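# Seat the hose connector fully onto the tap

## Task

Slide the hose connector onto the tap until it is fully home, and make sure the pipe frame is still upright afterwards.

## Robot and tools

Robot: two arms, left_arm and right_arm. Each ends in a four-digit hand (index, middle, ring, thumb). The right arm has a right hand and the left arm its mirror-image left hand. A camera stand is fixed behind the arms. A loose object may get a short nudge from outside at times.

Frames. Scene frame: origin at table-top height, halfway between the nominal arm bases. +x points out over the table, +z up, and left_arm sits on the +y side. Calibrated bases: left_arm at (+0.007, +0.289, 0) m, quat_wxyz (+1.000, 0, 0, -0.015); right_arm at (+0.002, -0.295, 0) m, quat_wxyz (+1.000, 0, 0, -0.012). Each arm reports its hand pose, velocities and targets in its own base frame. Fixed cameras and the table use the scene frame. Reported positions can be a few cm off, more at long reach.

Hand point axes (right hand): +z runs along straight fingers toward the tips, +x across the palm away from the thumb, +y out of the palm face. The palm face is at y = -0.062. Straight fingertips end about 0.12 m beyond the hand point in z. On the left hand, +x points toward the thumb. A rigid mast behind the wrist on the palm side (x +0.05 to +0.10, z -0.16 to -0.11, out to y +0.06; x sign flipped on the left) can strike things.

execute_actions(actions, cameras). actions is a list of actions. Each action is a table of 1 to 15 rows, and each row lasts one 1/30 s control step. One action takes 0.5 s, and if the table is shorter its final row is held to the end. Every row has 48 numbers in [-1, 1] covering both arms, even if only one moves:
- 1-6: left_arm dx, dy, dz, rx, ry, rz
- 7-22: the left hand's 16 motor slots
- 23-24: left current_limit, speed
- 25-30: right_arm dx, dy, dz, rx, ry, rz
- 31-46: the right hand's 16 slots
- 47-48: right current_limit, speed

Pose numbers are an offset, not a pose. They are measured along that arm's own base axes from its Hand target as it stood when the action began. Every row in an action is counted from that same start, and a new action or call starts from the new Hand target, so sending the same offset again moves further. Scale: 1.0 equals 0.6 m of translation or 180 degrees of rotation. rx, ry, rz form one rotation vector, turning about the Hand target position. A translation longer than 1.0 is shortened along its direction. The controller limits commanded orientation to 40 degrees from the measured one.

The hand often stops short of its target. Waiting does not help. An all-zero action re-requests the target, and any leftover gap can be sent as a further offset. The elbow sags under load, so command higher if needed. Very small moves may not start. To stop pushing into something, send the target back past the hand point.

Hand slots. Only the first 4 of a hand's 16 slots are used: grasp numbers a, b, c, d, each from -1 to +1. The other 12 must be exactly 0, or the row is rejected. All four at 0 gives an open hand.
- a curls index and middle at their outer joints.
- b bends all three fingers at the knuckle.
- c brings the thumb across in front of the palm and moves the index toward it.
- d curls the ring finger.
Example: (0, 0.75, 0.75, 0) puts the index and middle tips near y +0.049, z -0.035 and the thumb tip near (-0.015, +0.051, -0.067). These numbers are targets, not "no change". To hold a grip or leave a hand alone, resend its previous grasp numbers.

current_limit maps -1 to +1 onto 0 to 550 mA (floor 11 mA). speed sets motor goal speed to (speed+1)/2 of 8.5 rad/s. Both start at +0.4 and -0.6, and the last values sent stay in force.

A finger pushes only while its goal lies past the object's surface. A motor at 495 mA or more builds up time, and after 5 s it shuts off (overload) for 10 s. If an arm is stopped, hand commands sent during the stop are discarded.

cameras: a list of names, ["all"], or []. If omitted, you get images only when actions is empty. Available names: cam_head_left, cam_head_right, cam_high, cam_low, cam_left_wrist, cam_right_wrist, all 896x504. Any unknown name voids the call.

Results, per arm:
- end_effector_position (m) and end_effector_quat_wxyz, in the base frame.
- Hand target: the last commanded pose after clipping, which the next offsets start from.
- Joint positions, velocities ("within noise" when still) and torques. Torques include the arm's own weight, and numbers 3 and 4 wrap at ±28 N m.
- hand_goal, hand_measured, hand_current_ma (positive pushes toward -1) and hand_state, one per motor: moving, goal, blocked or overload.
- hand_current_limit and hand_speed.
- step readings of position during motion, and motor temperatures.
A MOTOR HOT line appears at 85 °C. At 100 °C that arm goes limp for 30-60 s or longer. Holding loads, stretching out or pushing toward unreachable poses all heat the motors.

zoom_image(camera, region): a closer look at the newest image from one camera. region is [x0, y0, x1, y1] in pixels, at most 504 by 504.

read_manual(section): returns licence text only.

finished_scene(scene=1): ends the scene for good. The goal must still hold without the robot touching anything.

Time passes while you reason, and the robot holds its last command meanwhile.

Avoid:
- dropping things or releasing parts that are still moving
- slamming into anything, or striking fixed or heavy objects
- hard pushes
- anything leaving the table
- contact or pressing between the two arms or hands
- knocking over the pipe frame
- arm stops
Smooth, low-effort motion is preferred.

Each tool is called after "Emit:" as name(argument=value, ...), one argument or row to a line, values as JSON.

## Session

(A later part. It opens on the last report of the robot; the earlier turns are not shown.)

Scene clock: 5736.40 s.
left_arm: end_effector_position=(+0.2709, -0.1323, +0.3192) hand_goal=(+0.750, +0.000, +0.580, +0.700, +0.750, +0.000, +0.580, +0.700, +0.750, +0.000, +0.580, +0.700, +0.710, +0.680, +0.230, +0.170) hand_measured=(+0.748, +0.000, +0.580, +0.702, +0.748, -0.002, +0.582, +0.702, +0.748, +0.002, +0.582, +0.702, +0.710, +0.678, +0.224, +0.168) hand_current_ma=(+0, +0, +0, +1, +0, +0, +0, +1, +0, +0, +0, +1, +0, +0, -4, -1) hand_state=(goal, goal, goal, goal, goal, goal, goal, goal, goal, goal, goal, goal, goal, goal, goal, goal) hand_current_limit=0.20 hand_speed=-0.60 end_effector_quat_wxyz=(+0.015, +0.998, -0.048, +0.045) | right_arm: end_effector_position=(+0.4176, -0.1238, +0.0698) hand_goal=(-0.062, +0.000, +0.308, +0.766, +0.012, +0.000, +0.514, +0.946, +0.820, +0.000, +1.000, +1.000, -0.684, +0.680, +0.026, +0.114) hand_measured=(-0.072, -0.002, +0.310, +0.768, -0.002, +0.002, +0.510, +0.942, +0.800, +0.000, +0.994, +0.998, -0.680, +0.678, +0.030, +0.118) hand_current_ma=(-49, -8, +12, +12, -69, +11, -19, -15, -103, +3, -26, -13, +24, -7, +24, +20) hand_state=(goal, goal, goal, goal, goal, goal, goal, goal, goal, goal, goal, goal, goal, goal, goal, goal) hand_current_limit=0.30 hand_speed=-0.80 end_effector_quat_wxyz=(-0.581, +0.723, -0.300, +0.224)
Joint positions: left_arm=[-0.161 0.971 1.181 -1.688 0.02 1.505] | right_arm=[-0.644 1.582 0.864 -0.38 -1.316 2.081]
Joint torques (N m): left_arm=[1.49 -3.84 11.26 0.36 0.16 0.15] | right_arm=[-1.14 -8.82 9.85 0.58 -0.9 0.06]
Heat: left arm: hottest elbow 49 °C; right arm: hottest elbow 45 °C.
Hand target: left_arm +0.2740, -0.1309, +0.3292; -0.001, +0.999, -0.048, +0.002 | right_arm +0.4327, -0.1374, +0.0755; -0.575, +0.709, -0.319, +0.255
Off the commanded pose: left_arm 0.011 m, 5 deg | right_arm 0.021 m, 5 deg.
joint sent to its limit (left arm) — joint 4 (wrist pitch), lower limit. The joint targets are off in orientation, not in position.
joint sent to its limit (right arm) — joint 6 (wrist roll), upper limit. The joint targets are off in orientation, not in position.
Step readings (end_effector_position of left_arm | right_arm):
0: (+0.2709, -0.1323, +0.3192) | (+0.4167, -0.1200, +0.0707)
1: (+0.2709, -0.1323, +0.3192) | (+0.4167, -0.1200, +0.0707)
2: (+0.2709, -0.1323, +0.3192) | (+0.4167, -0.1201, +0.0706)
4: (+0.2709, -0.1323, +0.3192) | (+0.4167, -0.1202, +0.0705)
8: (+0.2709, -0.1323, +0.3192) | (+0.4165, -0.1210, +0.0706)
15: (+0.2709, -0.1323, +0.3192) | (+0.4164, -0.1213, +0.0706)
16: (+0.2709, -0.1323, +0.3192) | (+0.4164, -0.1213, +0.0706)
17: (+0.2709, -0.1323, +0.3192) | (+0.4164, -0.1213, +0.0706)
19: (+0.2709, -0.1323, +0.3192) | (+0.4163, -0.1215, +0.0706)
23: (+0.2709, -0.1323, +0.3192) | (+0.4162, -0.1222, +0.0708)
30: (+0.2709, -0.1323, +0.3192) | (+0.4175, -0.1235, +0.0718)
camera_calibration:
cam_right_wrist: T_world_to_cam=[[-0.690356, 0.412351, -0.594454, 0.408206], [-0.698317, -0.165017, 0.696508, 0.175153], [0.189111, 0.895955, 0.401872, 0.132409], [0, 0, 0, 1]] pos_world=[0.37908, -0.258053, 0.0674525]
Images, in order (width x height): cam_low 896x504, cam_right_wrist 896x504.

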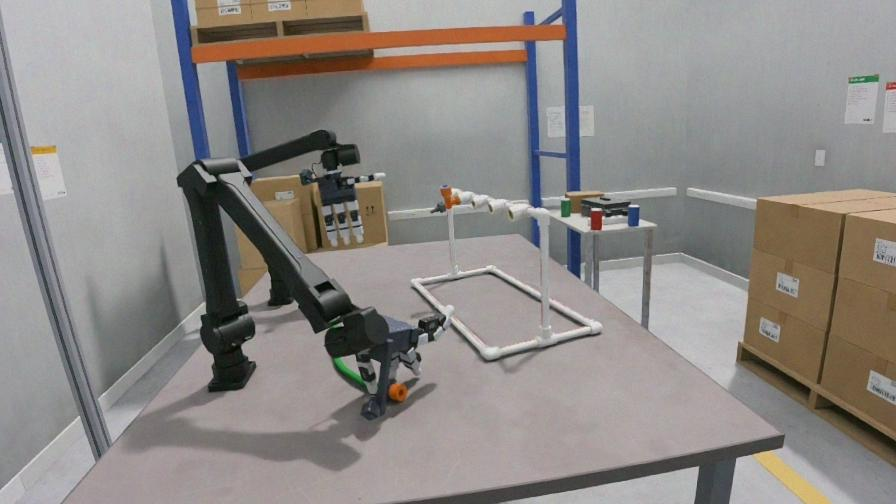

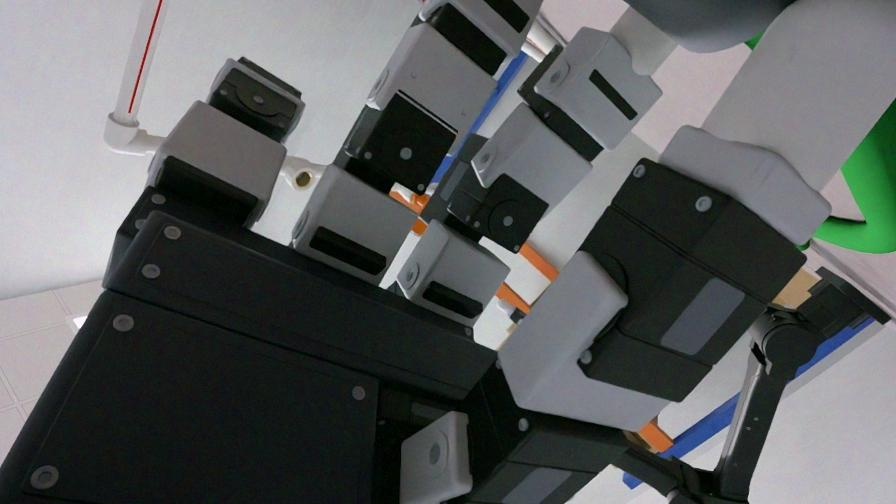

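Emit:
execute_actions(
  actions=[
    [[0,0,0,0,0,0,0,0,0,0,0,0,0,0,0,0,0,0,0,0,0,0,0.2,-0.6,0.008,-0.006,-0.004,0,0,0,0.0,0.33,0.82,-0.8,0,0,0,0,0,0,0,0,0,0,0,0,0.3,-0.8]],
    [[0,0,0,0,0,0,0,0,0,0,0,0,0,0,0,0,0,0,0,0,0,0,0.2,-0.6,0.0,-0.0,-0.0,0,0,0,0.0,0.33,0.82,-0.8,0,0,0,0,0,0,0,0,0,0,0,0,0.3,-0.8]],
  ],
  cameras=["cam_low"],
)

Emit:
zoom_image(
  camera="cam_low",
  region=[340, 340, 430, 420],
)

Scene clock: 5747.40 s.
left_arm: end_effector_position=(+0.2709, -0.1323, +0.3192) hand_goal=(+0.750, +0.000, +0.580, +0.700, +0.750, +0.000, +0.580, +0.700, +0.750, +0.000, +0.580, +0.700, +0.710, +0.680, +0.230, +0.170) hand_measured=(+0.748, +0.000, +0.580, +0.702, +0.748, -0.002, +0.582, +0.702, +0.748, +0.002, +0.582, +0.702, +0.710, +0.678, +0.224, +0.168) hand_current_ma=(+0, +0, +0, +1, +0, +0, +0, +1, +0, +0, +0, +1, +0, +0, -4, -1) hand_state=(goal, goal, goal, goal, goal, goal, goal, goal, goal, goal, goal, goal, goal, goal, goal, goal) hand_current_limit=0.20 hand_speed=-0.60 end_effector_quat_wxyz=(+0.015, +0.998, -0.048, +0.045) | right_arm: end_effector_position=(+0.4203, -0.1256, +0.0673) hand_goal=(-0.062, +0.000, +0.308, +0.766, +0.012, +0.000, +0.514, +0.946, +0.820, +0.000, +1.000, +1.000, -0.684, +0.680, +0.026, +0.114) hand_measured=(-0.072, +0.008, +0.308, +0.768, -0.002, +0.002, +0.510, +0.942, +0.800, +0.000, +0.994, +0.998, -0.680, +0.680, +0.030, +0.118) hand_current_ma=(-49, +30, -1, +6, -69, +11, -19, -15, -103, +3, -26, -13, +24, -5, +24, +20) hand_state=(goal, goal, goal, goal, goal, goal, goal, goal, goal, goal, goal, goal, goal, goal, goal, goal) hand_current_limit=0.30 hand_speed=-0.80 end_effector_quat_wxyz=(-0.582, +0.722, -0.301, +0.222)
Joint positions: left_arm=[-0.161 0.971 1.181 -1.688 0.02 1.505] | right_arm=[-0.644 1.597 0.874 -0.38 -1.317 2.081]
Joint torques (N m): left_arm=[1.08 -4.31 11.28 0.5 0.15 0.15] | right_arm=[-1.14 -8.76 10.15 0.66 -0.84 0.06]
Heat: left arm: hottest elbow 49 °C; right arm: hottest elbow 46 °C.
Hand target: left_arm +0.2740, -0.1309, +0.3292; -0.001, +0.999, -0.048, +0.002 | right_arm +0.4375, -0.1409, +0.0730; -0.575, +0.708, -0.319, +0.255
Off the commanded pose: left_arm 0.011 m, 5 deg | right_arm 0.024 m, 5 deg.
joint sent to its limit (left arm) — joint 4 (wrist pitch), lower limit. The joint targets are off in orientation, not in position.
joint sent to its limit (right arm) — joint 6 (wrist roll), upper limit. The joint targets are off in orientation, not in position.
Step readings (end_effector_position of left_arm | right_arm):
0: (+0.2709, -0.1323, +0.3192) | (+0.4176, -0.1238, +0.0698)
1: (+0.2709, -0.1323, +0.3192) | (+0.4176, -0.1238, +0.0697)
2: (+0.2709, -0.1323, +0.3192) | (+0.4176, -0.1238, +0.0695)
4: (+0.2709, -0.1323, +0.3192) | (+0.4181, -0.1242, +0.0690)
8: (+0.2709, -0.1323, +0.3192) | (+0.4199, -0.1253, +0.0673)
15: (+0.2709, -0.1323, +0.3192) | (+0.4203, -0.1256, +0.0673)
16: (+0.2709, -0.1323, +0.3192) | (+0.4203, -0.1256, +0.0673)
17: (+0.2709, -0.1323, +0.3192) | (+0.4203, -0.1256, +0.0673)
19: (+0.2709, -0.1323, +0.3192) | (+0.4203, -0.1256, +0.0673)
23: (+0.2709, -0.1323, +0.3192) | (+0.4203, -0.1256, +0.0673)
30: (+0.2709, -0.1323, +0.3192) | (+0.4203, -0.1256, +0.0673)
Images, in order (width x height): cam_low 896x504.

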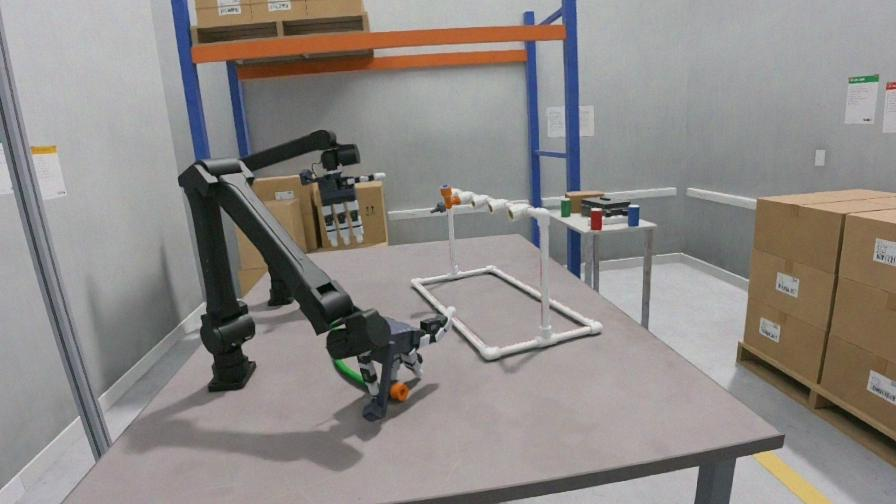

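Scaled by 5.600.

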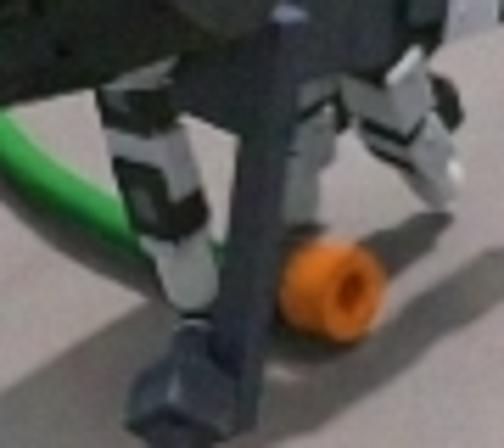

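Emit:
execute_actions(
  actions=[
    [[0,0,0,0,0,0,0,0,0,0,0,0,0,0,0,0,0,0,0,0,0,0,0.2,-0.6,0.012,-0.014,0.004,0,0,0,0.0,0.25,0.82,-0.8,0,0,0,0,0,0,0,0,0,0,0,0,0.3,-0.8]],
    [[0,0,0,0,0,0,0,0,0,0,0,0,0,0,0,0,0,0,0,0,0,0,0.2,-0.6,0.0,-0.0,-0.0,0,0,0,0.0,0.25,0.82,-0.8,0,0,0,0,0,0,0,0,0,0,0,0,0.3,-0.8]],
  ],
  cameras=["cam_low"],
)

Emit:
zoom_image(
  camera="cam_low",
  region=[340, 340, 430, 420],
)

Scene clock: 5765.77 s.
left_arm: end_effector_position=(+0.2709, -0.1323, +0.3192) hand_goal=(+0.750, +0.000, +0.580, +0.700, +0.750, +0.000, +0.580, +0.700, +0.750, +0.000, +0.580, +0.700, +0.710, +0.680, +0.230, +0.170) hand_measured=(+0.748, +0.000, +0.580, +0.702, +0.748, -0.002, +0.582, +0.702, +0.748, +0.002, +0.582, +0.702, +0.710, +0.678, +0.224, +0.168) hand_current_ma=(+0, +0, +0, +1, +0, +0, +0, +1, +0, +0, +0, +1, +0, +0, -4, -1) hand_state=(goal, goal, goal, goal, goal, goal, goal, goal, goal, goal, goal, goal, goal, goal, goal, goal) hand_current_limit=0.20 hand_speed=-0.60 end_effector_quat_wxyz=(+0.015, +0.998, -0.048, +0.045) | right_arm: end_effector_position=(+0.4306, -0.1342, +0.0695) hand_goal=(+0.046, +0.000, +0.284, +0.750, +0.152, +0.000, +0.530, +0.946, +0.940, +0.000, +1.000, +1.000, -0.684, +0.680, +0.026, +0.098) hand_measured=(+0.034, +0.002, +0.286, +0.752, +0.136, +0.002, +0.526, +0.942, +0.920, +0.000, +0.994, +0.998, -0.680, +0.680, +0.030, +0.102) hand_current_ma=(-62, +11, +10, +12, -87, +10, -24, -15, -101, +3, -26, -13, +24, -5, +24, +25) hand_state=(goal, goal, goal, goal, goal, goal, goal, goal, goal, goal, goal, goal, goal, goal, goal, goal) hand_current_limit=0.30 hand_speed=-0.80 end_effector_quat_wxyz=(-0.580, +0.723, -0.298, +0.227)
Joint positions: left_arm=[-0.161 0.971 1.181 -1.688 0.02 1.505] | right_arm=[-0.645 1.617 0.906 -0.38 -1.317 2.081]
Joint torques (N m): left_arm=[1.44 -3.9 11.26 0.46 0.15 0.15] | right_arm=[-1.38 -9.29 10.15 0.2 -0.89 0.05]
Heat: left arm: hottest elbow 49 °C; right arm: hottest elbow 46 °C.
Hand target: left_arm +0.2740, -0.1309, +0.3292; -0.001, +0.999, -0.048, +0.002 | right_arm +0.4447, -0.1492, +0.0755; -0.575, +0.709, -0.319, +0.255
Off the commanded pose: left_arm 0.011 m, 5 deg | right_arm 0.021 m, 4 deg.
joint sent to its limit (left arm) — joint 4 (wrist pitch), lower limit. The joint targets are off in orientation, not in position.
joint sent to its limit (right arm) — joint 6 (wrist roll), upper limit. The joint targets are off in orientation, not in position.
Step readings (end_effector_position of left_arm | right_arm):
0: (+0.2709, -0.1323, +0.3192) | (+0.4203, -0.1256, +0.0673)
1: (+0.2709, -0.1323, +0.3192) | (+0.4203, -0.1256, +0.0673)
2: (+0.2709, -0.1323, +0.3192) | (+0.4207, -0.1259, +0.0675)
4: (+0.2709, -0.1323, +0.3192) | (+0.4226, -0.1273, +0.0673)
8: (+0.2709, -0.1323, +0.3192) | (+0.4283, -0.1324, +0.0683)
15: (+0.2709, -0.1323, +0.3192) | (+0.4306, -0.1342, +0.0695)
16: (+0.2709, -0.1323, +0.3192) | (+0.4306, -0.1342, +0.0695)
17: (+0.2709, -0.1323, +0.3192) | (+0.4306, -0.1342, +0.0695)
19: (+0.2709, -0.1323, +0.3192) | (+0.4306, -0.1342, +0.0695)
23: (+0.2709, -0.1323, +0.3192) | (+0.4306, -0.1342, +0.0695)
30: (+0.2709, -0.1323, +0.3192) | (+0.4306, -0.1342, +0.0695)
Images, in order (width x height): cam_low 896x504.

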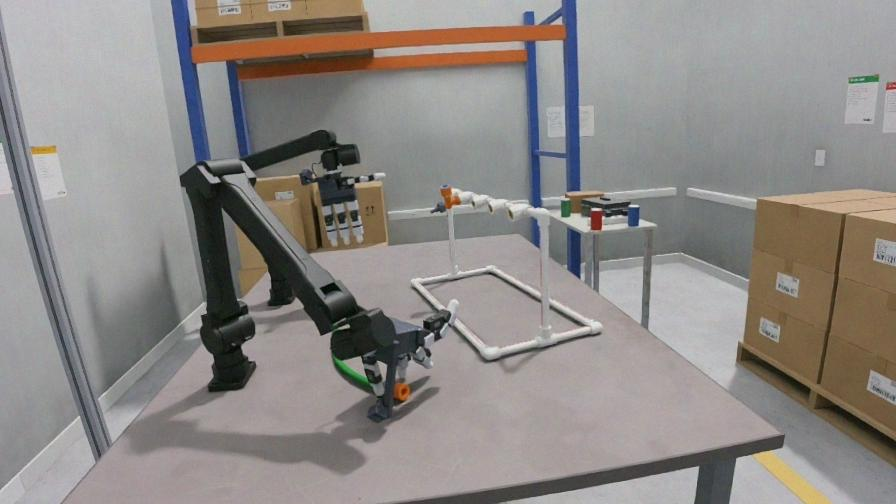

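Scaled by 5.600.

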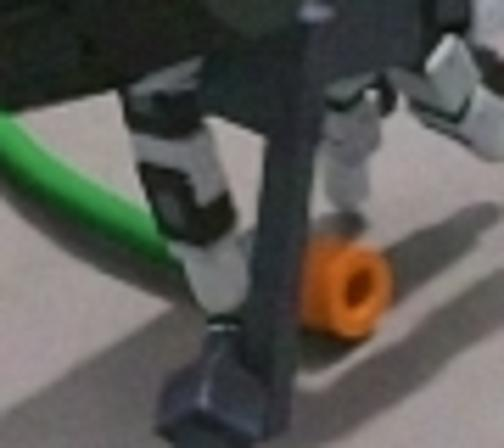

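Emit:
execute_actions(
  actions=[
    [[0,0,0,0,0,0,0,0,0,0,0,0,0,0,0,0,0,0,0,0,0,0,0.2,-0.6,0,0,0.004,0,0,0,0.0,0.40,0.82,-0.8,0,0,0,0,0,0,0,0,0,0,0,0,0.35,-0.8]],
    [[0,0,0,0,0,0,0,0,0,0,0,0,0,0,0,0,0,0,0,0,0,0,0.2,-0.6,0.0,-0.0,-0.0,0,0,0,0.0,0.5,0.82,-0.8,0,0,0,0,0,0,0,0,0,0,0,0,0.4,-0.8]],
  ],
  cameras=["cam_low","cam_right_wrist"],
)

Emit:
zoom_image(
  camera="cam_low",
  region=[340, 340, 430, 420],
)

Emit:
zoom_image(
  camera="cam_right_wrist",
  region=[500, 0, 896, 260],
)

Scene clock: 5778.80 s.
left_arm: end_effector_position=(+0.2709, -0.1323, +0.3192) hand_goal=(+0.750, +0.000, +0.580, +0.700, +0.750, +0.000, +0.580, +0.700, +0.750, +0.000, +0.580, +0.700, +0.710, +0.680, +0.230, +0.170) hand_measured=(+0.748, +0.000, +0.580, +0.702, +0.748, -0.002, +0.582, +0.702, +0.748, +0.002, +0.582, +0.702, +0.710, +0.678, +0.224, +0.168) hand_current_ma=(+0, +0, +0, +1, +0, +0, +0, +1, +0, +0, +0, +1, +0, +0, -4, -1) hand_state=(goal, goal, goal, goal, goal, goal, goal, goal, goal, goal, goal, goal, goal, goal, goal, goal) hand_current_limit=0.20 hand_speed=-0.60 end_effector_quat_wxyz=(+0.015, +0.998, -0.048, +0.045) | right_arm: end_effector_position=(+0.4322, -0.1352, +0.0720) hand_goal=(-0.292, +0.000, +0.360, +0.800, -0.284, +0.000, +0.480, +0.946, +0.566, +0.000, +1.000, +1.000, -0.684, +0.680, +0.026, +0.148) hand_measured=(-0.290, +0.002, +0.358, +0.798, -0.254, +0.002, +0.488, +0.950, +0.560, +0.000, +0.994, +0.998, -0.682, +0.680, +0.028, +0.146) hand_current_ma=(+9, +11, -11, -12, +156, +9, +39, +23, -32, +3, -26, -13, +14, -5, +13, -12) hand_state=(goal, goal, goal, goal, blocked, goal, goal, goal, goal, goal, goal, goal, goal, goal, goal, goal) hand_current_limit=0.40 hand_speed=-0.80 end_effector_quat_wxyz=(-0.581, +0.723, -0.297, +0.228)
Joint positions: left_arm=[-0.161 0.971 1.181 -1.688 0.02 1.505] | right_arm=[-0.645 1.617 0.914 -0.387 -1.319 2.081]
Joint torques (N m): left_arm=[1.14 -4.19 11.3 0.44 0.15 0.14] | right_arm=[-1.32 -9.64 9.85 0.17 -0.77 0.06]
Heat: left arm: hottest elbow 49 °C; right arm: hottest elbow 46 °C.
Hand target: left_arm +0.2740, -0.1309, +0.3292; -0.001, +0.999, -0.048, +0.002 | right_arm +0.4447, -0.1492, +0.0779; -0.575, +0.709, -0.319, +0.255
Off the commanded pose: left_arm 0.011 m, 5 deg | right_arm 0.020 m, 4 deg.
joint sent to its limit (left arm) — joint 4 (wrist pitch), lower limit. The joint targets are off in orientation, not in position.
joint sent to its limit (right arm) — joint 6 (wrist roll), upper limit. The joint targets are off in orientation, not in position.
Step readings (end_effector_position of left_arm | right_arm):
0: (+0.2709, -0.1323, +0.3192) | (+0.4306, -0.1342, +0.0695)
1: (+0.2709, -0.1323, +0.3192) | (+0.4306, -0.1342, +0.0695)
2: (+0.2709, -0.1323, +0.3192) | (+0.4306, -0.1342, +0.0695)
4: (+0.2709, -0.1323, +0.3192) | (+0.4302, -0.1339, +0.0694)
8: (+0.2709, -0.1323, +0.3192) | (+0.4298, -0.1336, +0.0693)
15: (+0.2709, -0.1323, +0.3192) | (+0.4296, -0.1334, +0.0693)
16: (+0.2709, -0.1323, +0.3192) | (+0.4296, -0.1334, +0.0693)
17: (+0.2709, -0.1323, +0.3192) | (+0.4296, -0.1334, +0.0693)
19: (+0.2709, -0.1323, +0.3192) | (+0.4300, -0.1337, +0.0697)
23: (+0.2709, -0.1323, +0.3192) | (+0.4316, -0.1347, +0.0714)
30: (+0.2709, -0.1323, +0.3192) | (+0.4322, -0.1352, +0.0720)
camera_calibration:
cam_right_wrist: T_world_to_cam=[[-0.685652, 0.411123, -0.600716, 0.422511], [-0.703709, -0.163255, 0.691478, 0.184914], [0.186213, 0.896842, 0.401247, 0.140316], [0, 0, 0, 1]] pos_world=[0.393692, -0.269357, 0.0696439]
Images, in order (width x height): cam_low 896x504, cam_right_wrist 896x504.

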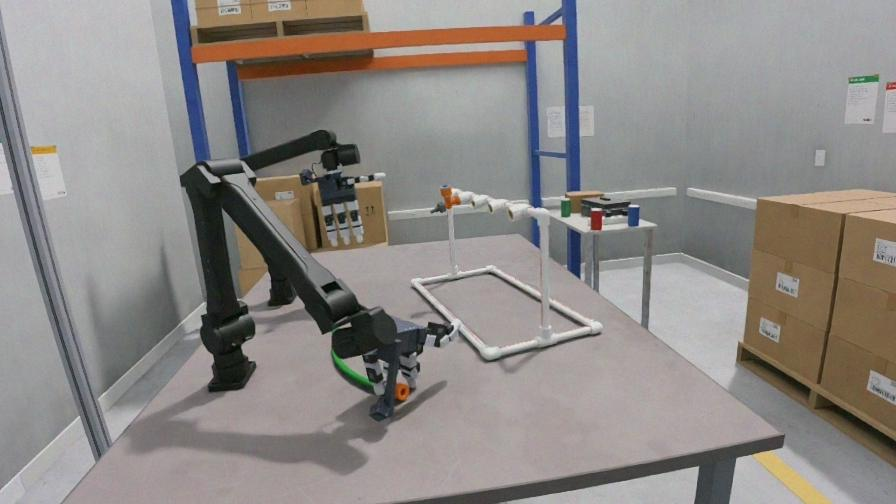

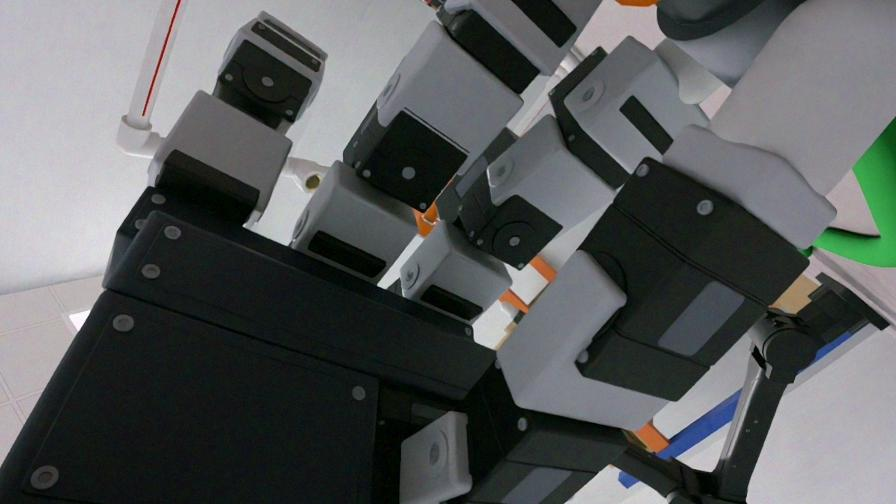

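Scaled by 5.600.

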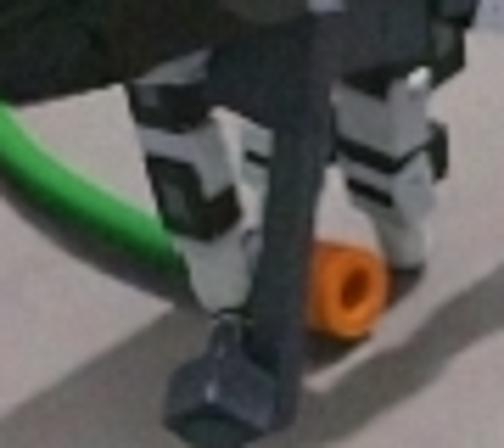

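Scaled by 1.273.

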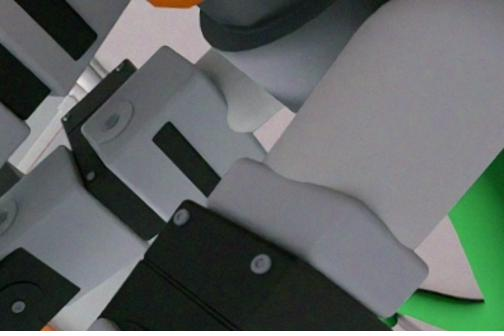

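Emit:
execute_actions(
  actions=[
    [[0,0,0,0,0,0,0,0,0,0,0,0,0,0,0,0,0,0,0,0,0,0,0.2,-0.6,0,0,0.004,0,0,0,0.0,0.58,0.82,-0.8,0,0,0,0,0,0,0,0,0,0,0,0,0.4,-0.8]],
    [[0,0,0,0,0,0,0,0,0,0,0,0,0,0,0,0,0,0,0,0,0,0,0.2,-0.6,0.0,-0.0,-0.0,0,0,0,0.0,0.66,0.82,-0.8,0,0,0,0,0,0,0,0,0,0,0,0,0.45,-0.8]],
  ],
  cameras=["cam_low","cam_right_wrist"],
)

Emit:
zoom_image(
  camera="cam_low",
  region=[340, 340, 430, 420],
)

Emit:
zoom_image(
  camera="cam_right_wrist",
  region=[500, 0, 896, 260],
)

Scene clock: 5806.17 s.
left_arm: end_effector_position=(+0.2709, -0.1323, +0.3192) hand_goal=(+0.750, +0.000, +0.580, +0.700, +0.750, +0.000, +0.580, +0.700, +0.750, +0.000, +0.580, +0.700, +0.710, +0.680, +0.230, +0.170) hand_measured=(+0.748, +0.000, +0.580, +0.702, +0.748, -0.002, +0.582, +0.702, +0.748, +0.002, +0.582, +0.702, +0.710, +0.678, +0.224, +0.168) hand_current_ma=(+0, +0, +0, +1, +0, +0, +0, +1, +0, +0, +0, +1, +0, +0, -4, -1) hand_state=(goal, goal, goal, goal, goal, goal, goal, goal, goal, goal, goal, goal, goal, goal, goal, goal) hand_current_limit=0.20 hand_speed=-0.60 end_effector_quat_wxyz=(+0.015, +0.998, -0.048, +0.045) | right_arm: end_effector_position=(+0.4318, -0.1352, +0.0719) hand_goal=(-0.508, +0.000, +0.408, +0.832, -0.564, +0.000, +0.448, +0.946, +0.326, +0.000, +1.000, +1.000, -0.684, +0.680, +0.026, +0.180) hand_measured=(-0.458, +0.002, +0.420, +0.836, -0.470, -0.002, +0.462, +0.952, +0.320, +0.000, +0.994, +0.998, -0.678, +0.680, +0.050, +0.192) hand_current_ma=(+267, +9, +54, +22, +399, -5, +71, +30, -27, +3, -26, -13, +34, +0, +158, +82) hand_state=(blocked, goal, goal, goal, blocked, goal, goal, goal, goal, goal, goal, goal, goal, goal, blocked, goal) hand_current_limit=0.45 hand_speed=-0.80 end_effector_quat_wxyz=(-0.580, +0.723, -0.299, +0.226)
Joint positions: left_arm=[-0.161 0.971 1.181 -1.688 0.02 1.505] | right_arm=[-0.645 1.617 0.916 -0.394 -1.316 2.081]
Joint torques (N m): left_arm=[1.38 -4.01 11.3 0.42 0.16 0.15] | right_arm=[-1.38 -9.88 9.89 0.16 -0.85 0.06]
Heat: left arm: hottest elbow 49 °C; right arm: hottest elbow 48 °C.
Hand target: left_arm +0.2740, -0.1309, +0.3292; -0.001, +0.999, -0.048, +0.002 | right_arm +0.4447, -0.1492, +0.0803; -0.575, +0.709, -0.319, +0.255
Off the commanded pose: left_arm 0.011 m, 5 deg | right_arm 0.021 m, 4 deg.
joint sent to its limit (left arm) — joint 4 (wrist pitch), lower limit. The joint targets are off in orientation, not in position.
joint sent to its limit (right arm) — joint 6 (wrist roll), upper limit. The joint targets are off in orientation, not in position.
Step readings (end_effector_position of left_arm | right_arm):
0: (+0.2709, -0.1323, +0.3192) | (+0.4322, -0.1352, +0.0720)
1: (+0.2709, -0.1323, +0.3192) | (+0.4322, -0.1352, +0.0720)
2: (+0.2709, -0.1323, +0.3192) | (+0.4323, -0.1351, +0.0720)
4: (+0.2709, -0.1323, +0.3192) | (+0.4323, -0.1351, +0.0723)
8: (+0.2709, -0.1323, +0.3192) | (+0.4320, -0.1351, +0.0722)
15: (+0.2709, -0.1323, +0.3192) | (+0.4318, -0.1350, +0.0721)
16: (+0.2709, -0.1323, +0.3192) | (+0.4318, -0.1350, +0.0721)
17: (+0.2709, -0.1323, +0.3192) | (+0.4318, -0.1350, +0.0721)
19: (+0.2709, -0.1323, +0.3192) | (+0.4318, -0.1350, +0.0721)
23: (+0.2709, -0.1323, +0.3192) | (+0.4318, -0.1352, +0.0719)
30: (+0.2709, -0.1323, +0.3192) | (+0.4318, -0.1352, +0.0719)
camera_calibration:
cam_right_wrist: T_world_to_cam=[[-0.688413, 0.412544, -0.59657, 0.423206], [-0.700068, -0.162787, 0.695273, 0.182841], [0.189717, 0.896275, 0.400874, 0.138938], [0, 0, 0, 1]] pos_world=[0.392982, -0.269354, 0.0696508]
Images, in order (width x height): cam_low 896x504, cam_right_wrist 896x504.

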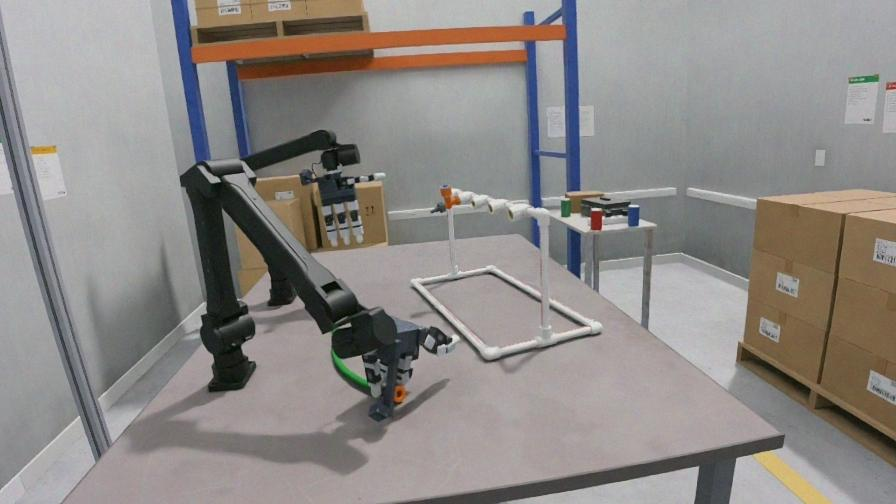

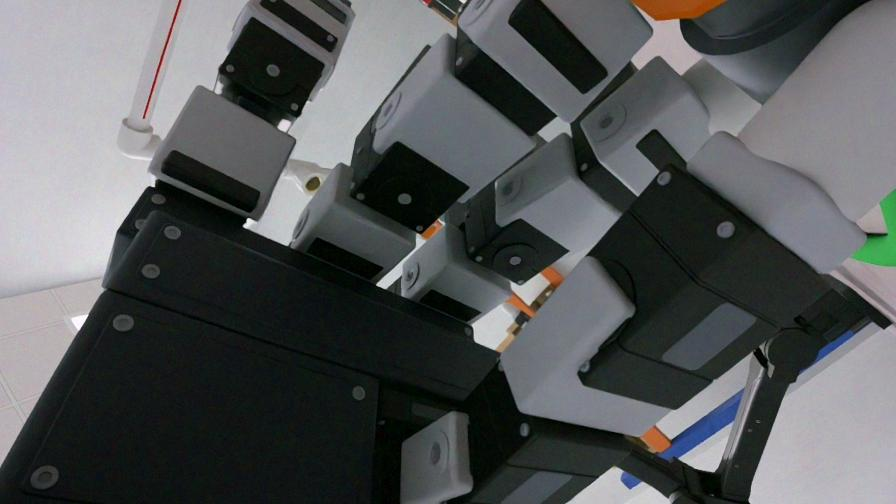

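Scaled by 5.600.

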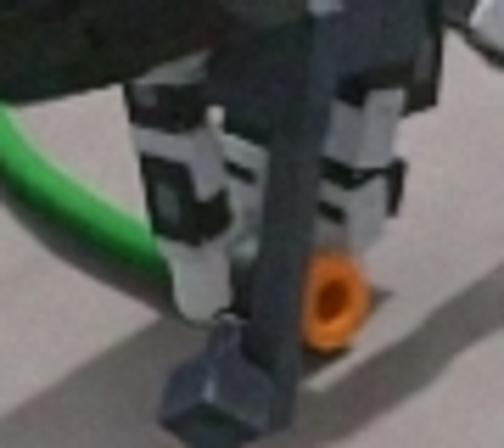

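Scaled by 1.273.

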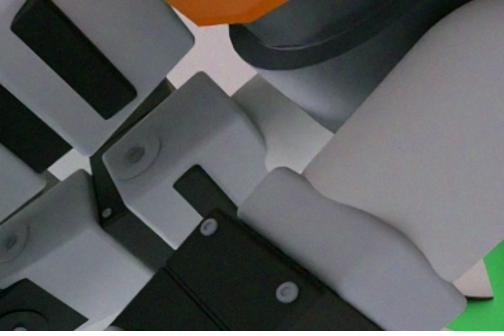

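Emit:
execute_actions(
  actions=[
    [[0,0,0,0,0,0,0,0,0,0,0,0,0,0,0,0,0,0,0,0,0,0,0.2,-0.6,0,0,0.0,0,0,0,0.0,0.72,0.82,-0.8,0,0,0,0,0,0,0,0,0,0,0,0,0.55,-0.8]],
    [[0,0,0,0,0,0,0,0,0,0,0,0,0,0,0,0,0,0,0,0,0,0,0.2,-0.6,0.0,-0.0,0.04,0,0,0,0.0,0.72,0.82,-0.8,0,0,0,0,0,0,0,0,0,0,0,0,0.55,-0.8]],
  ],
  cameras=["cam_low","cam_right_wrist","cam_high"],
)

Emit:
zoom_image(
  camera="cam_low",
  region=[340, 330, 430, 420],
)

Emit:
zoom_image(
  camera="cam_high",
  region=[580, 170, 720, 310],
)

Scene clock: 5879.27 s.
left_arm: end_effector_position=(+0.2709, -0.1323, +0.3192) hand_goal=(+0.750, +0.000, +0.580, +0.700, +0.750, +0.000, +0.580, +0.700, +0.750, +0.000, +0.580, +0.700, +0.710, +0.680, +0.230, +0.170) hand_measured=(+0.748, +0.000, +0.580, +0.702, +0.748, -0.002, +0.582, +0.702, +0.748, +0.002, +0.582, +0.702, +0.710, +0.678, +0.224, +0.168) hand_current_ma=(+0, +0, +0, +1, +0, +0, +0, +1, +0, +0, +0, +1, +0, +0, -4, -1) hand_state=(goal, goal, goal, goal, goal, goal, goal, goal, goal, goal, goal, goal, goal, goal, goal, goal) hand_current_limit=0.20 hand_speed=-0.60 end_effector_quat_wxyz=(+0.015, +0.998, -0.048, +0.045) | right_arm: end_effector_position=(+0.4285, -0.1328, +0.0774) hand_goal=(-0.588, +0.000, +0.426, +0.844, -0.670, +0.000, +0.436, +0.946, +0.236, +0.000, +1.000, +1.000, -0.684, +0.680, +0.026, +0.192) hand_measured=(-0.508, +0.000, +0.446, +0.852, -0.490, -0.002, +0.462, +0.952, +0.232, +0.000, +0.994, +0.998, -0.678, +0.680, +0.060, +0.210) hand_current_ma=(+423, +4, +94, +43, +426, -6, +131, +33, -25, +3, -26, -13, +26, +0, +220, +117) hand_state=(blocked, goal, goal, goal, blocked, goal, blocked, goal, goal, goal, goal, goal, goal, goal, blocked, goal) hand_current_limit=0.55 hand_speed=-0.80 end_effector_quat_wxyz=(-0.584, +0.719, -0.313, +0.209)
Joint positions: left_arm=[-0.161 0.971 1.181 -1.688 0.02 1.505] | right_arm=[-0.645 1.615 0.934 -0.459 -1.316 2.081]
Joint torques (N m): left_arm=[0.97 -4.01 11.32 0.44 0.15 0.14] | right_arm=[-1.44 -12.57 10.4 0.12 -0.94 0.07]
Heat: left arm: hottest elbow 49 °C; right arm: hottest elbow 50 °C.
Hand target: left_arm +0.2740, -0.1309, +0.3292; -0.001, +0.999, -0.048, +0.002 | right_arm +0.4448, -0.1493, +0.1042; -0.575, +0.709, -0.319, +0.255
Off the commanded pose: left_arm 0.011 m, 5 deg | right_arm 0.035 m, 6 deg.
joint sent to its limit (left arm) — joint 4 (wrist pitch), lower limit. The joint targets are off in orientation, not in position.
joint sent to its limit (right arm) — joint 6 (wrist roll), upper limit. The joint targets are off in orientation, not in position.
Step readings (end_effector_position of left_arm | right_arm):
0: (+0.2709, -0.1323, +0.3192) | (+0.4318, -0.1352, +0.0719)
1: (+0.2709, -0.1323, +0.3192) | (+0.4318, -0.1352, +0.0719)
2: (+0.2709, -0.1323, +0.3192) | (+0.4318, -0.1352, +0.0719)
4: (+0.2709, -0.1323, +0.3192) | (+0.4318, -0.1352, +0.0719)
8: (+0.2709, -0.1323, +0.3192) | (+0.4318, -0.1352, +0.0719)
15: (+0.2709, -0.1323, +0.3192) | (+0.4318, -0.1352, +0.0719)
16: (+0.2709, -0.1323, +0.3192) | (+0.4317, -0.1351, +0.0719)
17: (+0.2709, -0.1323, +0.3192) | (+0.4311, -0.1347, +0.0720)
19: (+0.2709, -0.1323, +0.3192) | (+0.4296, -0.1336, +0.0728)
23: (+0.2709, -0.1323, +0.3192) | (+0.4286, -0.1329, +0.0750)
30: (+0.2709, -0.1323, +0.3192) | (+0.4285, -0.1328, +0.0773)
camera_calibration:
cam_right_wrist: T_world_to_cam=[[-0.708865, 0.42798, -0.560664, 0.431298], [-0.675141, -0.181585, 0.714991, 0.162422], [0.204193, 0.885359, 0.417666, 0.126182], [0, 0, 0, 1]] pos_world=[0.389624, -0.26681, 0.0729815]
Images, in order (width x height): cam_high 896x504, cam_low 896x504, cam_right_wrist 896x504.

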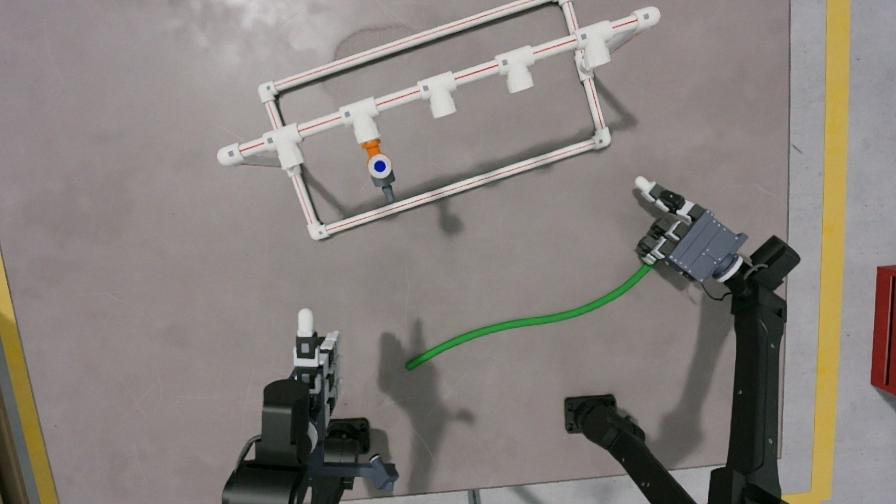

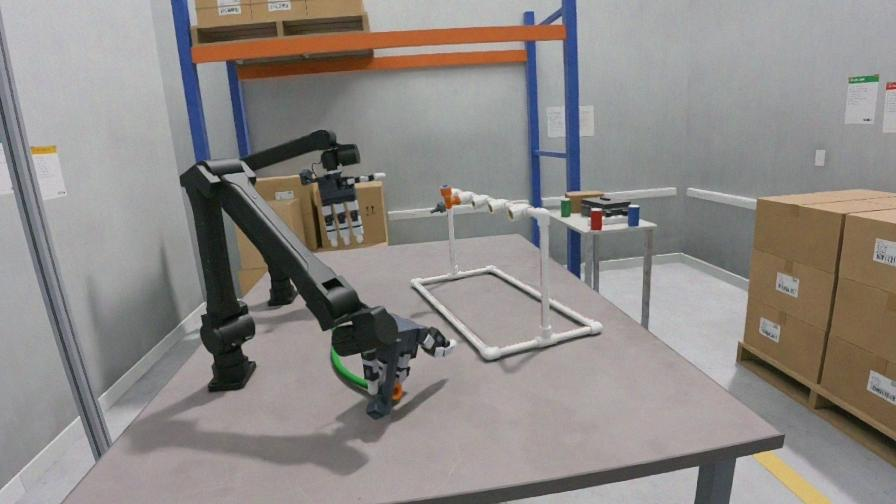

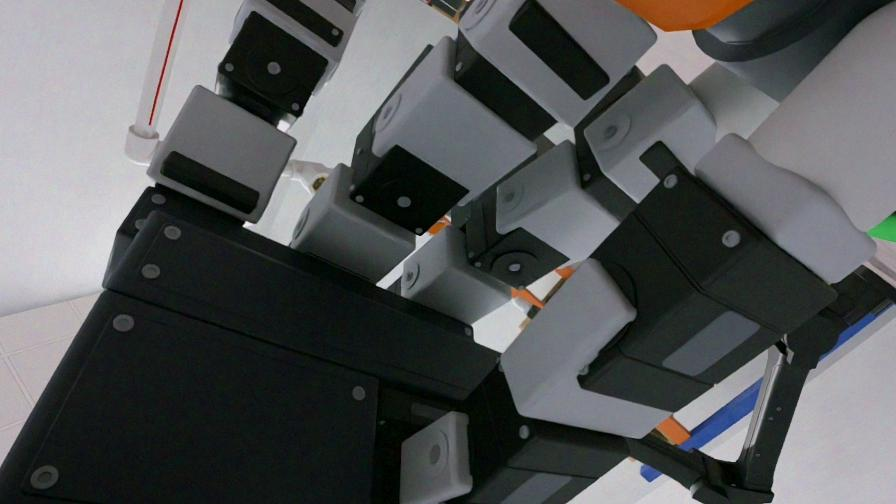

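Scaled by 5.600.

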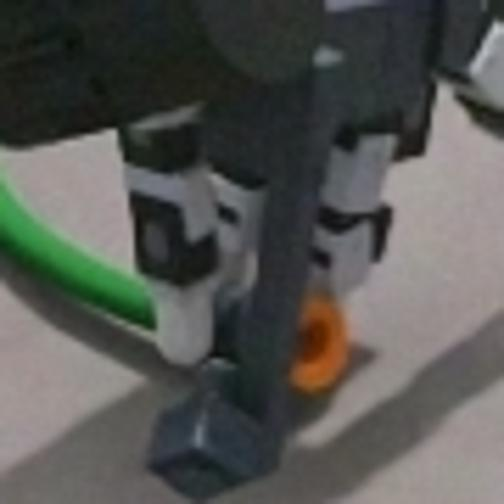

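Scaled by 3.600.

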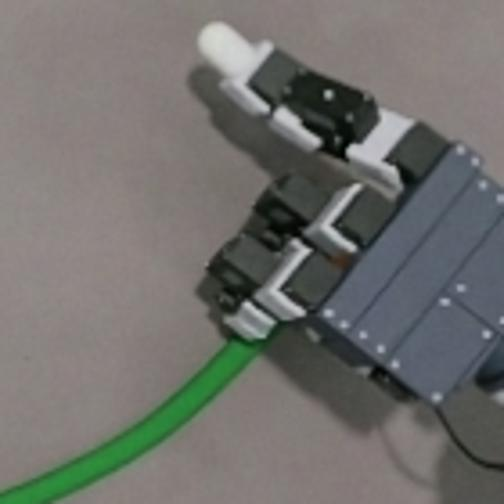

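Emit:
execute_actions(
  actions=[
    [[0,0,0,0,0,0,0,0,0,0,0,0,0,0,0,0,0,0,0,0,0,0,0.2,-0.6,-0.02,0.02,0.03,0,0,0,0.0,0.72,0.82,-0.8,0,0,0,0,0,0,0,0,0,0,0,0,0.55,-0.8]],
  ],
  cameras=["cam_low","cam_high"],
)

Emit:
zoom_image(
  camera="cam_low",
  region=[340, 330, 430, 420],
)

Emit:
zoom_image(
  camera="cam_high",
  region=[580, 170, 720, 310],
)

Scene clock: 5891.47 s.
left_arm: end_effector_position=(+0.2709, -0.1323, +0.3192) hand_goal=(+0.750, +0.000, +0.580, +0.700, +0.750, +0.000, +0.580, +0.700, +0.750, +0.000, +0.580, +0.700, +0.710, +0.680, +0.230, +0.170) hand_measured=(+0.748, +0.000, +0.580, +0.702, +0.748, -0.002, +0.582, +0.702, +0.748, +0.002, +0.582, +0.702, +0.710, +0.678, +0.224, +0.168) hand_current_ma=(+0, +0, +0, +1, +0, +0, +0, +1, +0, +0, +0, +1, +0, +0, -4, -1) hand_state=(goal, goal, goal, goal, goal, goal, goal, goal, goal, goal, goal, goal, goal, goal, goal, goal) hand_current_limit=0.20 hand_speed=-0.60 end_effector_quat_wxyz=(+0.015, +0.998, -0.048, +0.045) | right_arm: end_effector_position=(+0.4241, -0.1295, +0.1067) hand_goal=(-0.588, +0.000, +0.426, +0.844, -0.670, +0.000, +0.436, +0.946, +0.236, +0.000, +1.000, +1.000, -0.684, +0.680, +0.026, +0.192) hand_measured=(-0.524, +0.000, +0.446, +0.852, -0.492, -0.004, +0.462, +0.952, +0.230, +0.000, +0.994, +0.998, -0.676, +0.680, +0.060, +0.210) hand_current_ma=(+339, +2, +94, +43, +426, -13, +131, +34, -27, +3, -26, -13, +39, +0, +220, +117) hand_state=(blocked, goal, goal, goal, blocked, goal, blocked, goal, goal, goal, goal, goal, goal, goal, blocked, goal) hand_current_limit=0.55 hand_speed=-0.80 end_effector_quat_wxyz=(-0.581, +0.722, -0.303, +0.221)
Joint positions: left_arm=[-0.161 0.971 1.181 -1.688 0.02 1.505] | right_arm=[-0.645 1.538 0.934 -0.504 -1.316 2.081]
Joint torques (N m): left_arm=[1.26 -3.66 11.32 0.5 0.15 0.14] | right_arm=[-0.97 -11.22 9.37 0.13 -0.85 0.07]
Heat: left arm: hottest elbow 49 °C; right arm: hottest elbow 48 °C.
Hand target: left_arm +0.2740, -0.1309, +0.3292; -0.001, +0.999, -0.048, +0.002 | right_arm +0.4327, -0.1372, +0.1223; -0.575, +0.709, -0.319, +0.255
Off the commanded pose: left_arm 0.011 m, 5 deg | right_arm 0.019 m, 5 deg.
joint sent to its limit (left arm) — joint 4 (wrist pitch), lower limit. The joint targets are off in orientation, not in position.
joint sent to its limit (right arm) — joint 6 (wrist roll), upper limit. The joint targets are off in orientation, not in position.
Step readings (end_effector_position of left_arm | right_arm):
0: (+0.2709, -0.1323, +0.3192) | (+0.4284, -0.1327, +0.0774)
1: (+0.2709, -0.1323, +0.3192) | (+0.4285, -0.1327, +0.0775)
2: (+0.2709, -0.1323, +0.3192) | (+0.4281, -0.1324, +0.0781)
4: (+0.2709, -0.1323, +0.3192) | (+0.4265, -0.1312, +0.0821)
8: (+0.2709, -0.1323, +0.3192) | (+0.4251, -0.1302, +0.0967)
15: (+0.2709, -0.1323, +0.3192) | (+0.4243, -0.1296, +0.1068)
Images, in order (width x height): cam_high 896x504, cam_low 896x504.

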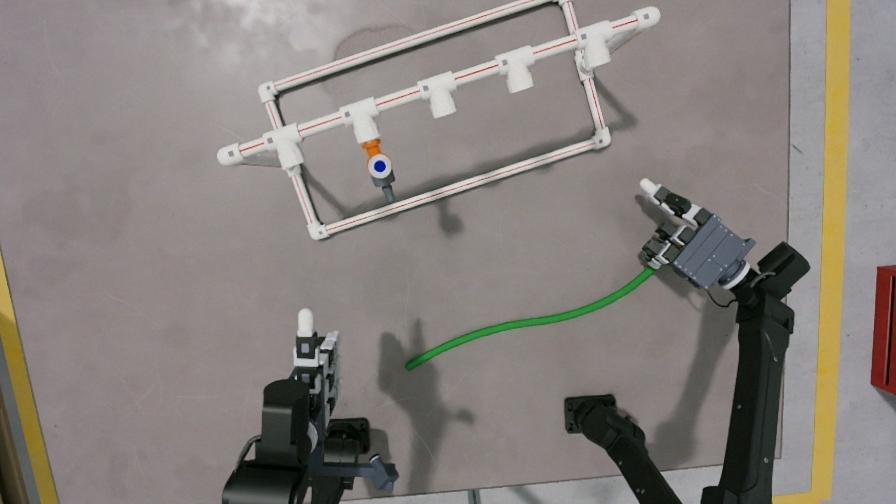

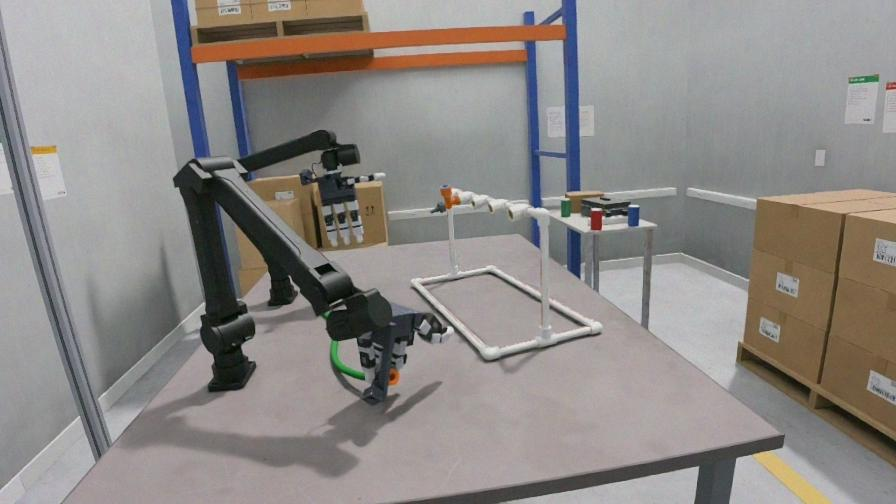

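Scaled by 5.600.

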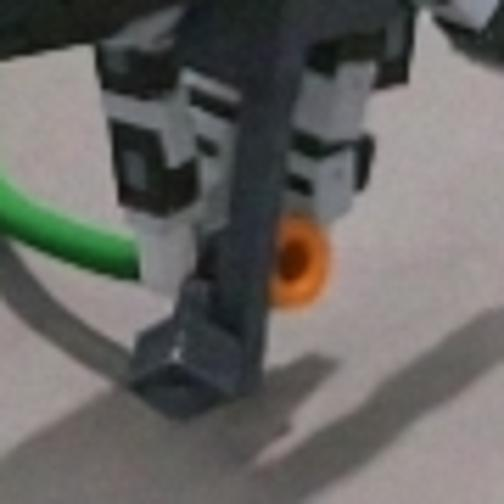

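Scaled by 3.600.

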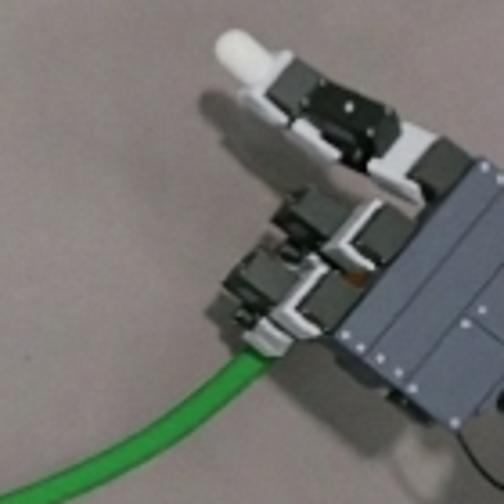

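Emit:
execute_actions(
  actions=[
    [[0,0,0,0,0,0,0,0,0,0,0,0,0,0,0,0,0,0,0,0,0,0,0.2,-0.6,-0.012,0.065,0.0,0,0,0.045,0.0,0.78,0.82,-0.8,0,0,0,0,0,0,0,0,0,0,0,0,0.58,-0.8]],
    [[0,0,0,0,0,0,0,0,0,0,0,0,0,0,0,0,0,0,0,0,0,0,0.2,-0.6,-0.009,0.065,0.01,0,0,0.033,0.0,0.78,0.82,-0.8,0,0,0,0,0,0,0,0,0,0,0,0,0.58,-0.8]],
  ],
  cameras=["cam_low","cam_high"],
)

Emit:
zoom_image(
  camera="cam_high",
  region=[540, 170, 700, 310],
)

Scene clock: 5933.43 s.
left_arm: end_effector_position=(+0.2709, -0.1323, +0.3192) hand_goal=(+0.750, +0.000, +0.580, +0.700, +0.750, +0.000, +0.580, +0.700, +0.750, +0.000, +0.580, +0.700, +0.710, +0.680, +0.230, +0.170) hand_measured=(+0.748, +0.000, +0.580, +0.702, +0.748, -0.002, +0.582, +0.702, +0.748, +0.002, +0.582, +0.702, +0.710, +0.678, +0.224, +0.168) hand_current_ma=(+0, +0, +0, +1, +0, +0, +0, +1, +0, +0, +0, +1, +0, +0, -4, -1) hand_state=(goal, goal, goal, goal, goal, goal, goal, goal, goal, goal, goal, goal, goal, goal, goal, goal) hand_current_limit=0.20 hand_speed=-0.60 end_effector_quat_wxyz=(+0.015, +0.998, -0.048, +0.045) | right_arm: end_effector_position=(+0.4192, -0.0598, +0.1198) hand_goal=(-0.670, +0.000, +0.444, +0.856, -0.774, +0.000, +0.424, +0.946, +0.146, +0.000, +1.000, +1.000, -0.684, +0.680, +0.026, +0.204) hand_measured=(-0.660, +0.002, +0.448, +0.858, -0.522, -0.008, +0.458, +0.954, +0.142, +0.000, +0.994, +0.998, -0.676, +0.680, +0.064, +0.224) hand_current_ma=(+53, +11, +23, +14, +434, -30, +168, +41, -25, +3, -26, -13, +43, +0, +248, +137) hand_state=(goal, goal, goal, goal, blocked, goal, blocked, goal, goal, goal, goal, goal, goal, goal, blocked, blocked) hand_current_limit=0.58 hand_speed=-0.80 end_effector_quat_wxyz=(-0.604, +0.740, -0.239, +0.177)
Joint positions: left_arm=[-0.161 0.971 1.181 -1.688 0.02 1.505] | right_arm=[-0.512 1.487 0.917 -0.621 -1.344 1.987]
Joint torques (N m): left_arm=[1.03 -4.13 11.28 0.44 0.16 0.14] | right_arm=[-0.5 -10.93 7.56 0.05 -0.92 -0.04]
Heat: left arm: hottest elbow 49 °C; right arm: hottest elbow 46 °C.
Hand target: left_arm +0.2740, -0.1309, +0.3292; -0.001, +0.999, -0.048, +0.002 | right_arm +0.4201, -0.0593, +0.1283; -0.602, +0.742, -0.230, +0.183
Off the commanded pose: left_arm 0.011 m, 5 deg | right_arm 0.009 m, 1 deg.
joint sent to its limit (left arm) — joint 4 (wrist pitch), lower limit. The joint targets are off in orientation, not in position.
Step readings (end_effector_position of left_arm | right_arm):
0: (+0.2709, -0.1323, +0.3192) | (+0.4241, -0.1295, +0.1067)
1: (+0.2709, -0.1323, +0.3192) | (+0.4241, -0.1295, +0.1067)
2: (+0.2709, -0.1323, +0.3192) | (+0.4243, -0.1290, +0.1069)
4: (+0.2709, -0.1323, +0.3192) | (+0.4250, -0.1253, +0.1084)
8: (+0.2709, -0.1323, +0.3192) | (+0.4272, -0.1127, +0.1129)
15: (+0.2709, -0.1323, +0.3192) | (+0.4275, -0.1023, +0.1163)
16: (+0.2709, -0.1323, +0.3192) | (+0.4274, -0.1020, +0.1161)
17: (+0.2709, -0.1323, +0.3192) | (+0.4271, -0.1003, +0.1161)
19: (+0.2709, -0.1323, +0.3192) | (+0.4249, -0.0944, +0.1168)
23: (+0.2709, -0.1323, +0.3192) | (+0.4214, -0.0730, +0.1191)
30: (+0.2709, -0.1323, +0.3192) | (+0.4199, -0.0599, +0.1203)
Images, in order (width x height): cam_high 896x504, cam_low 896x504.

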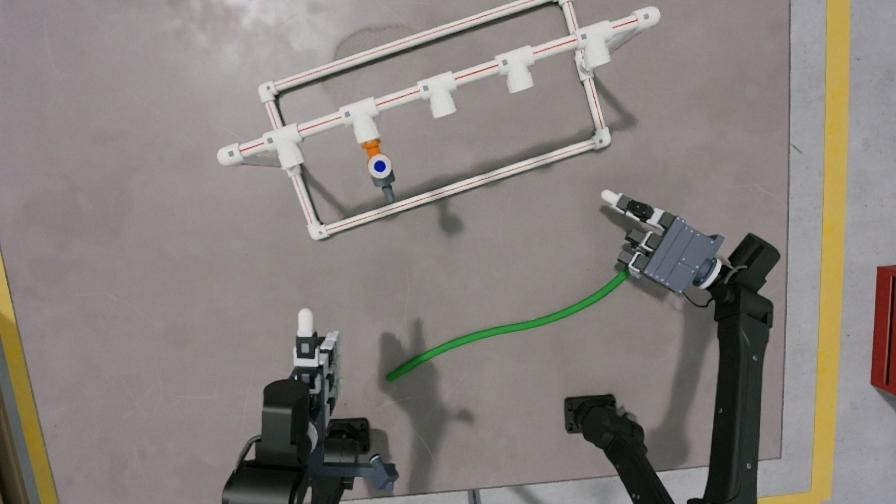

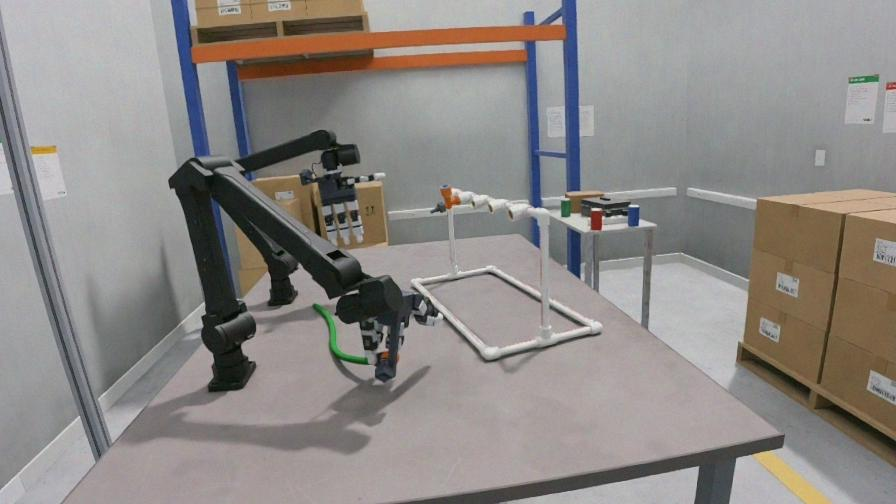

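Scaled by 3.150.

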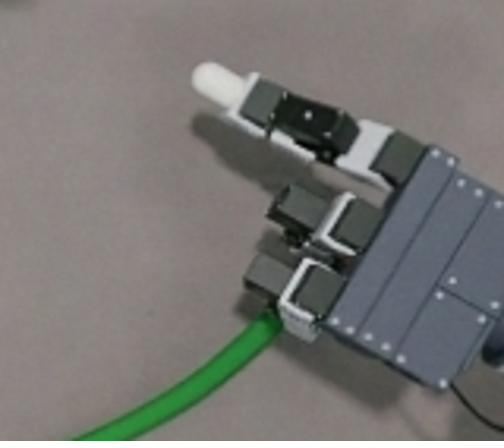

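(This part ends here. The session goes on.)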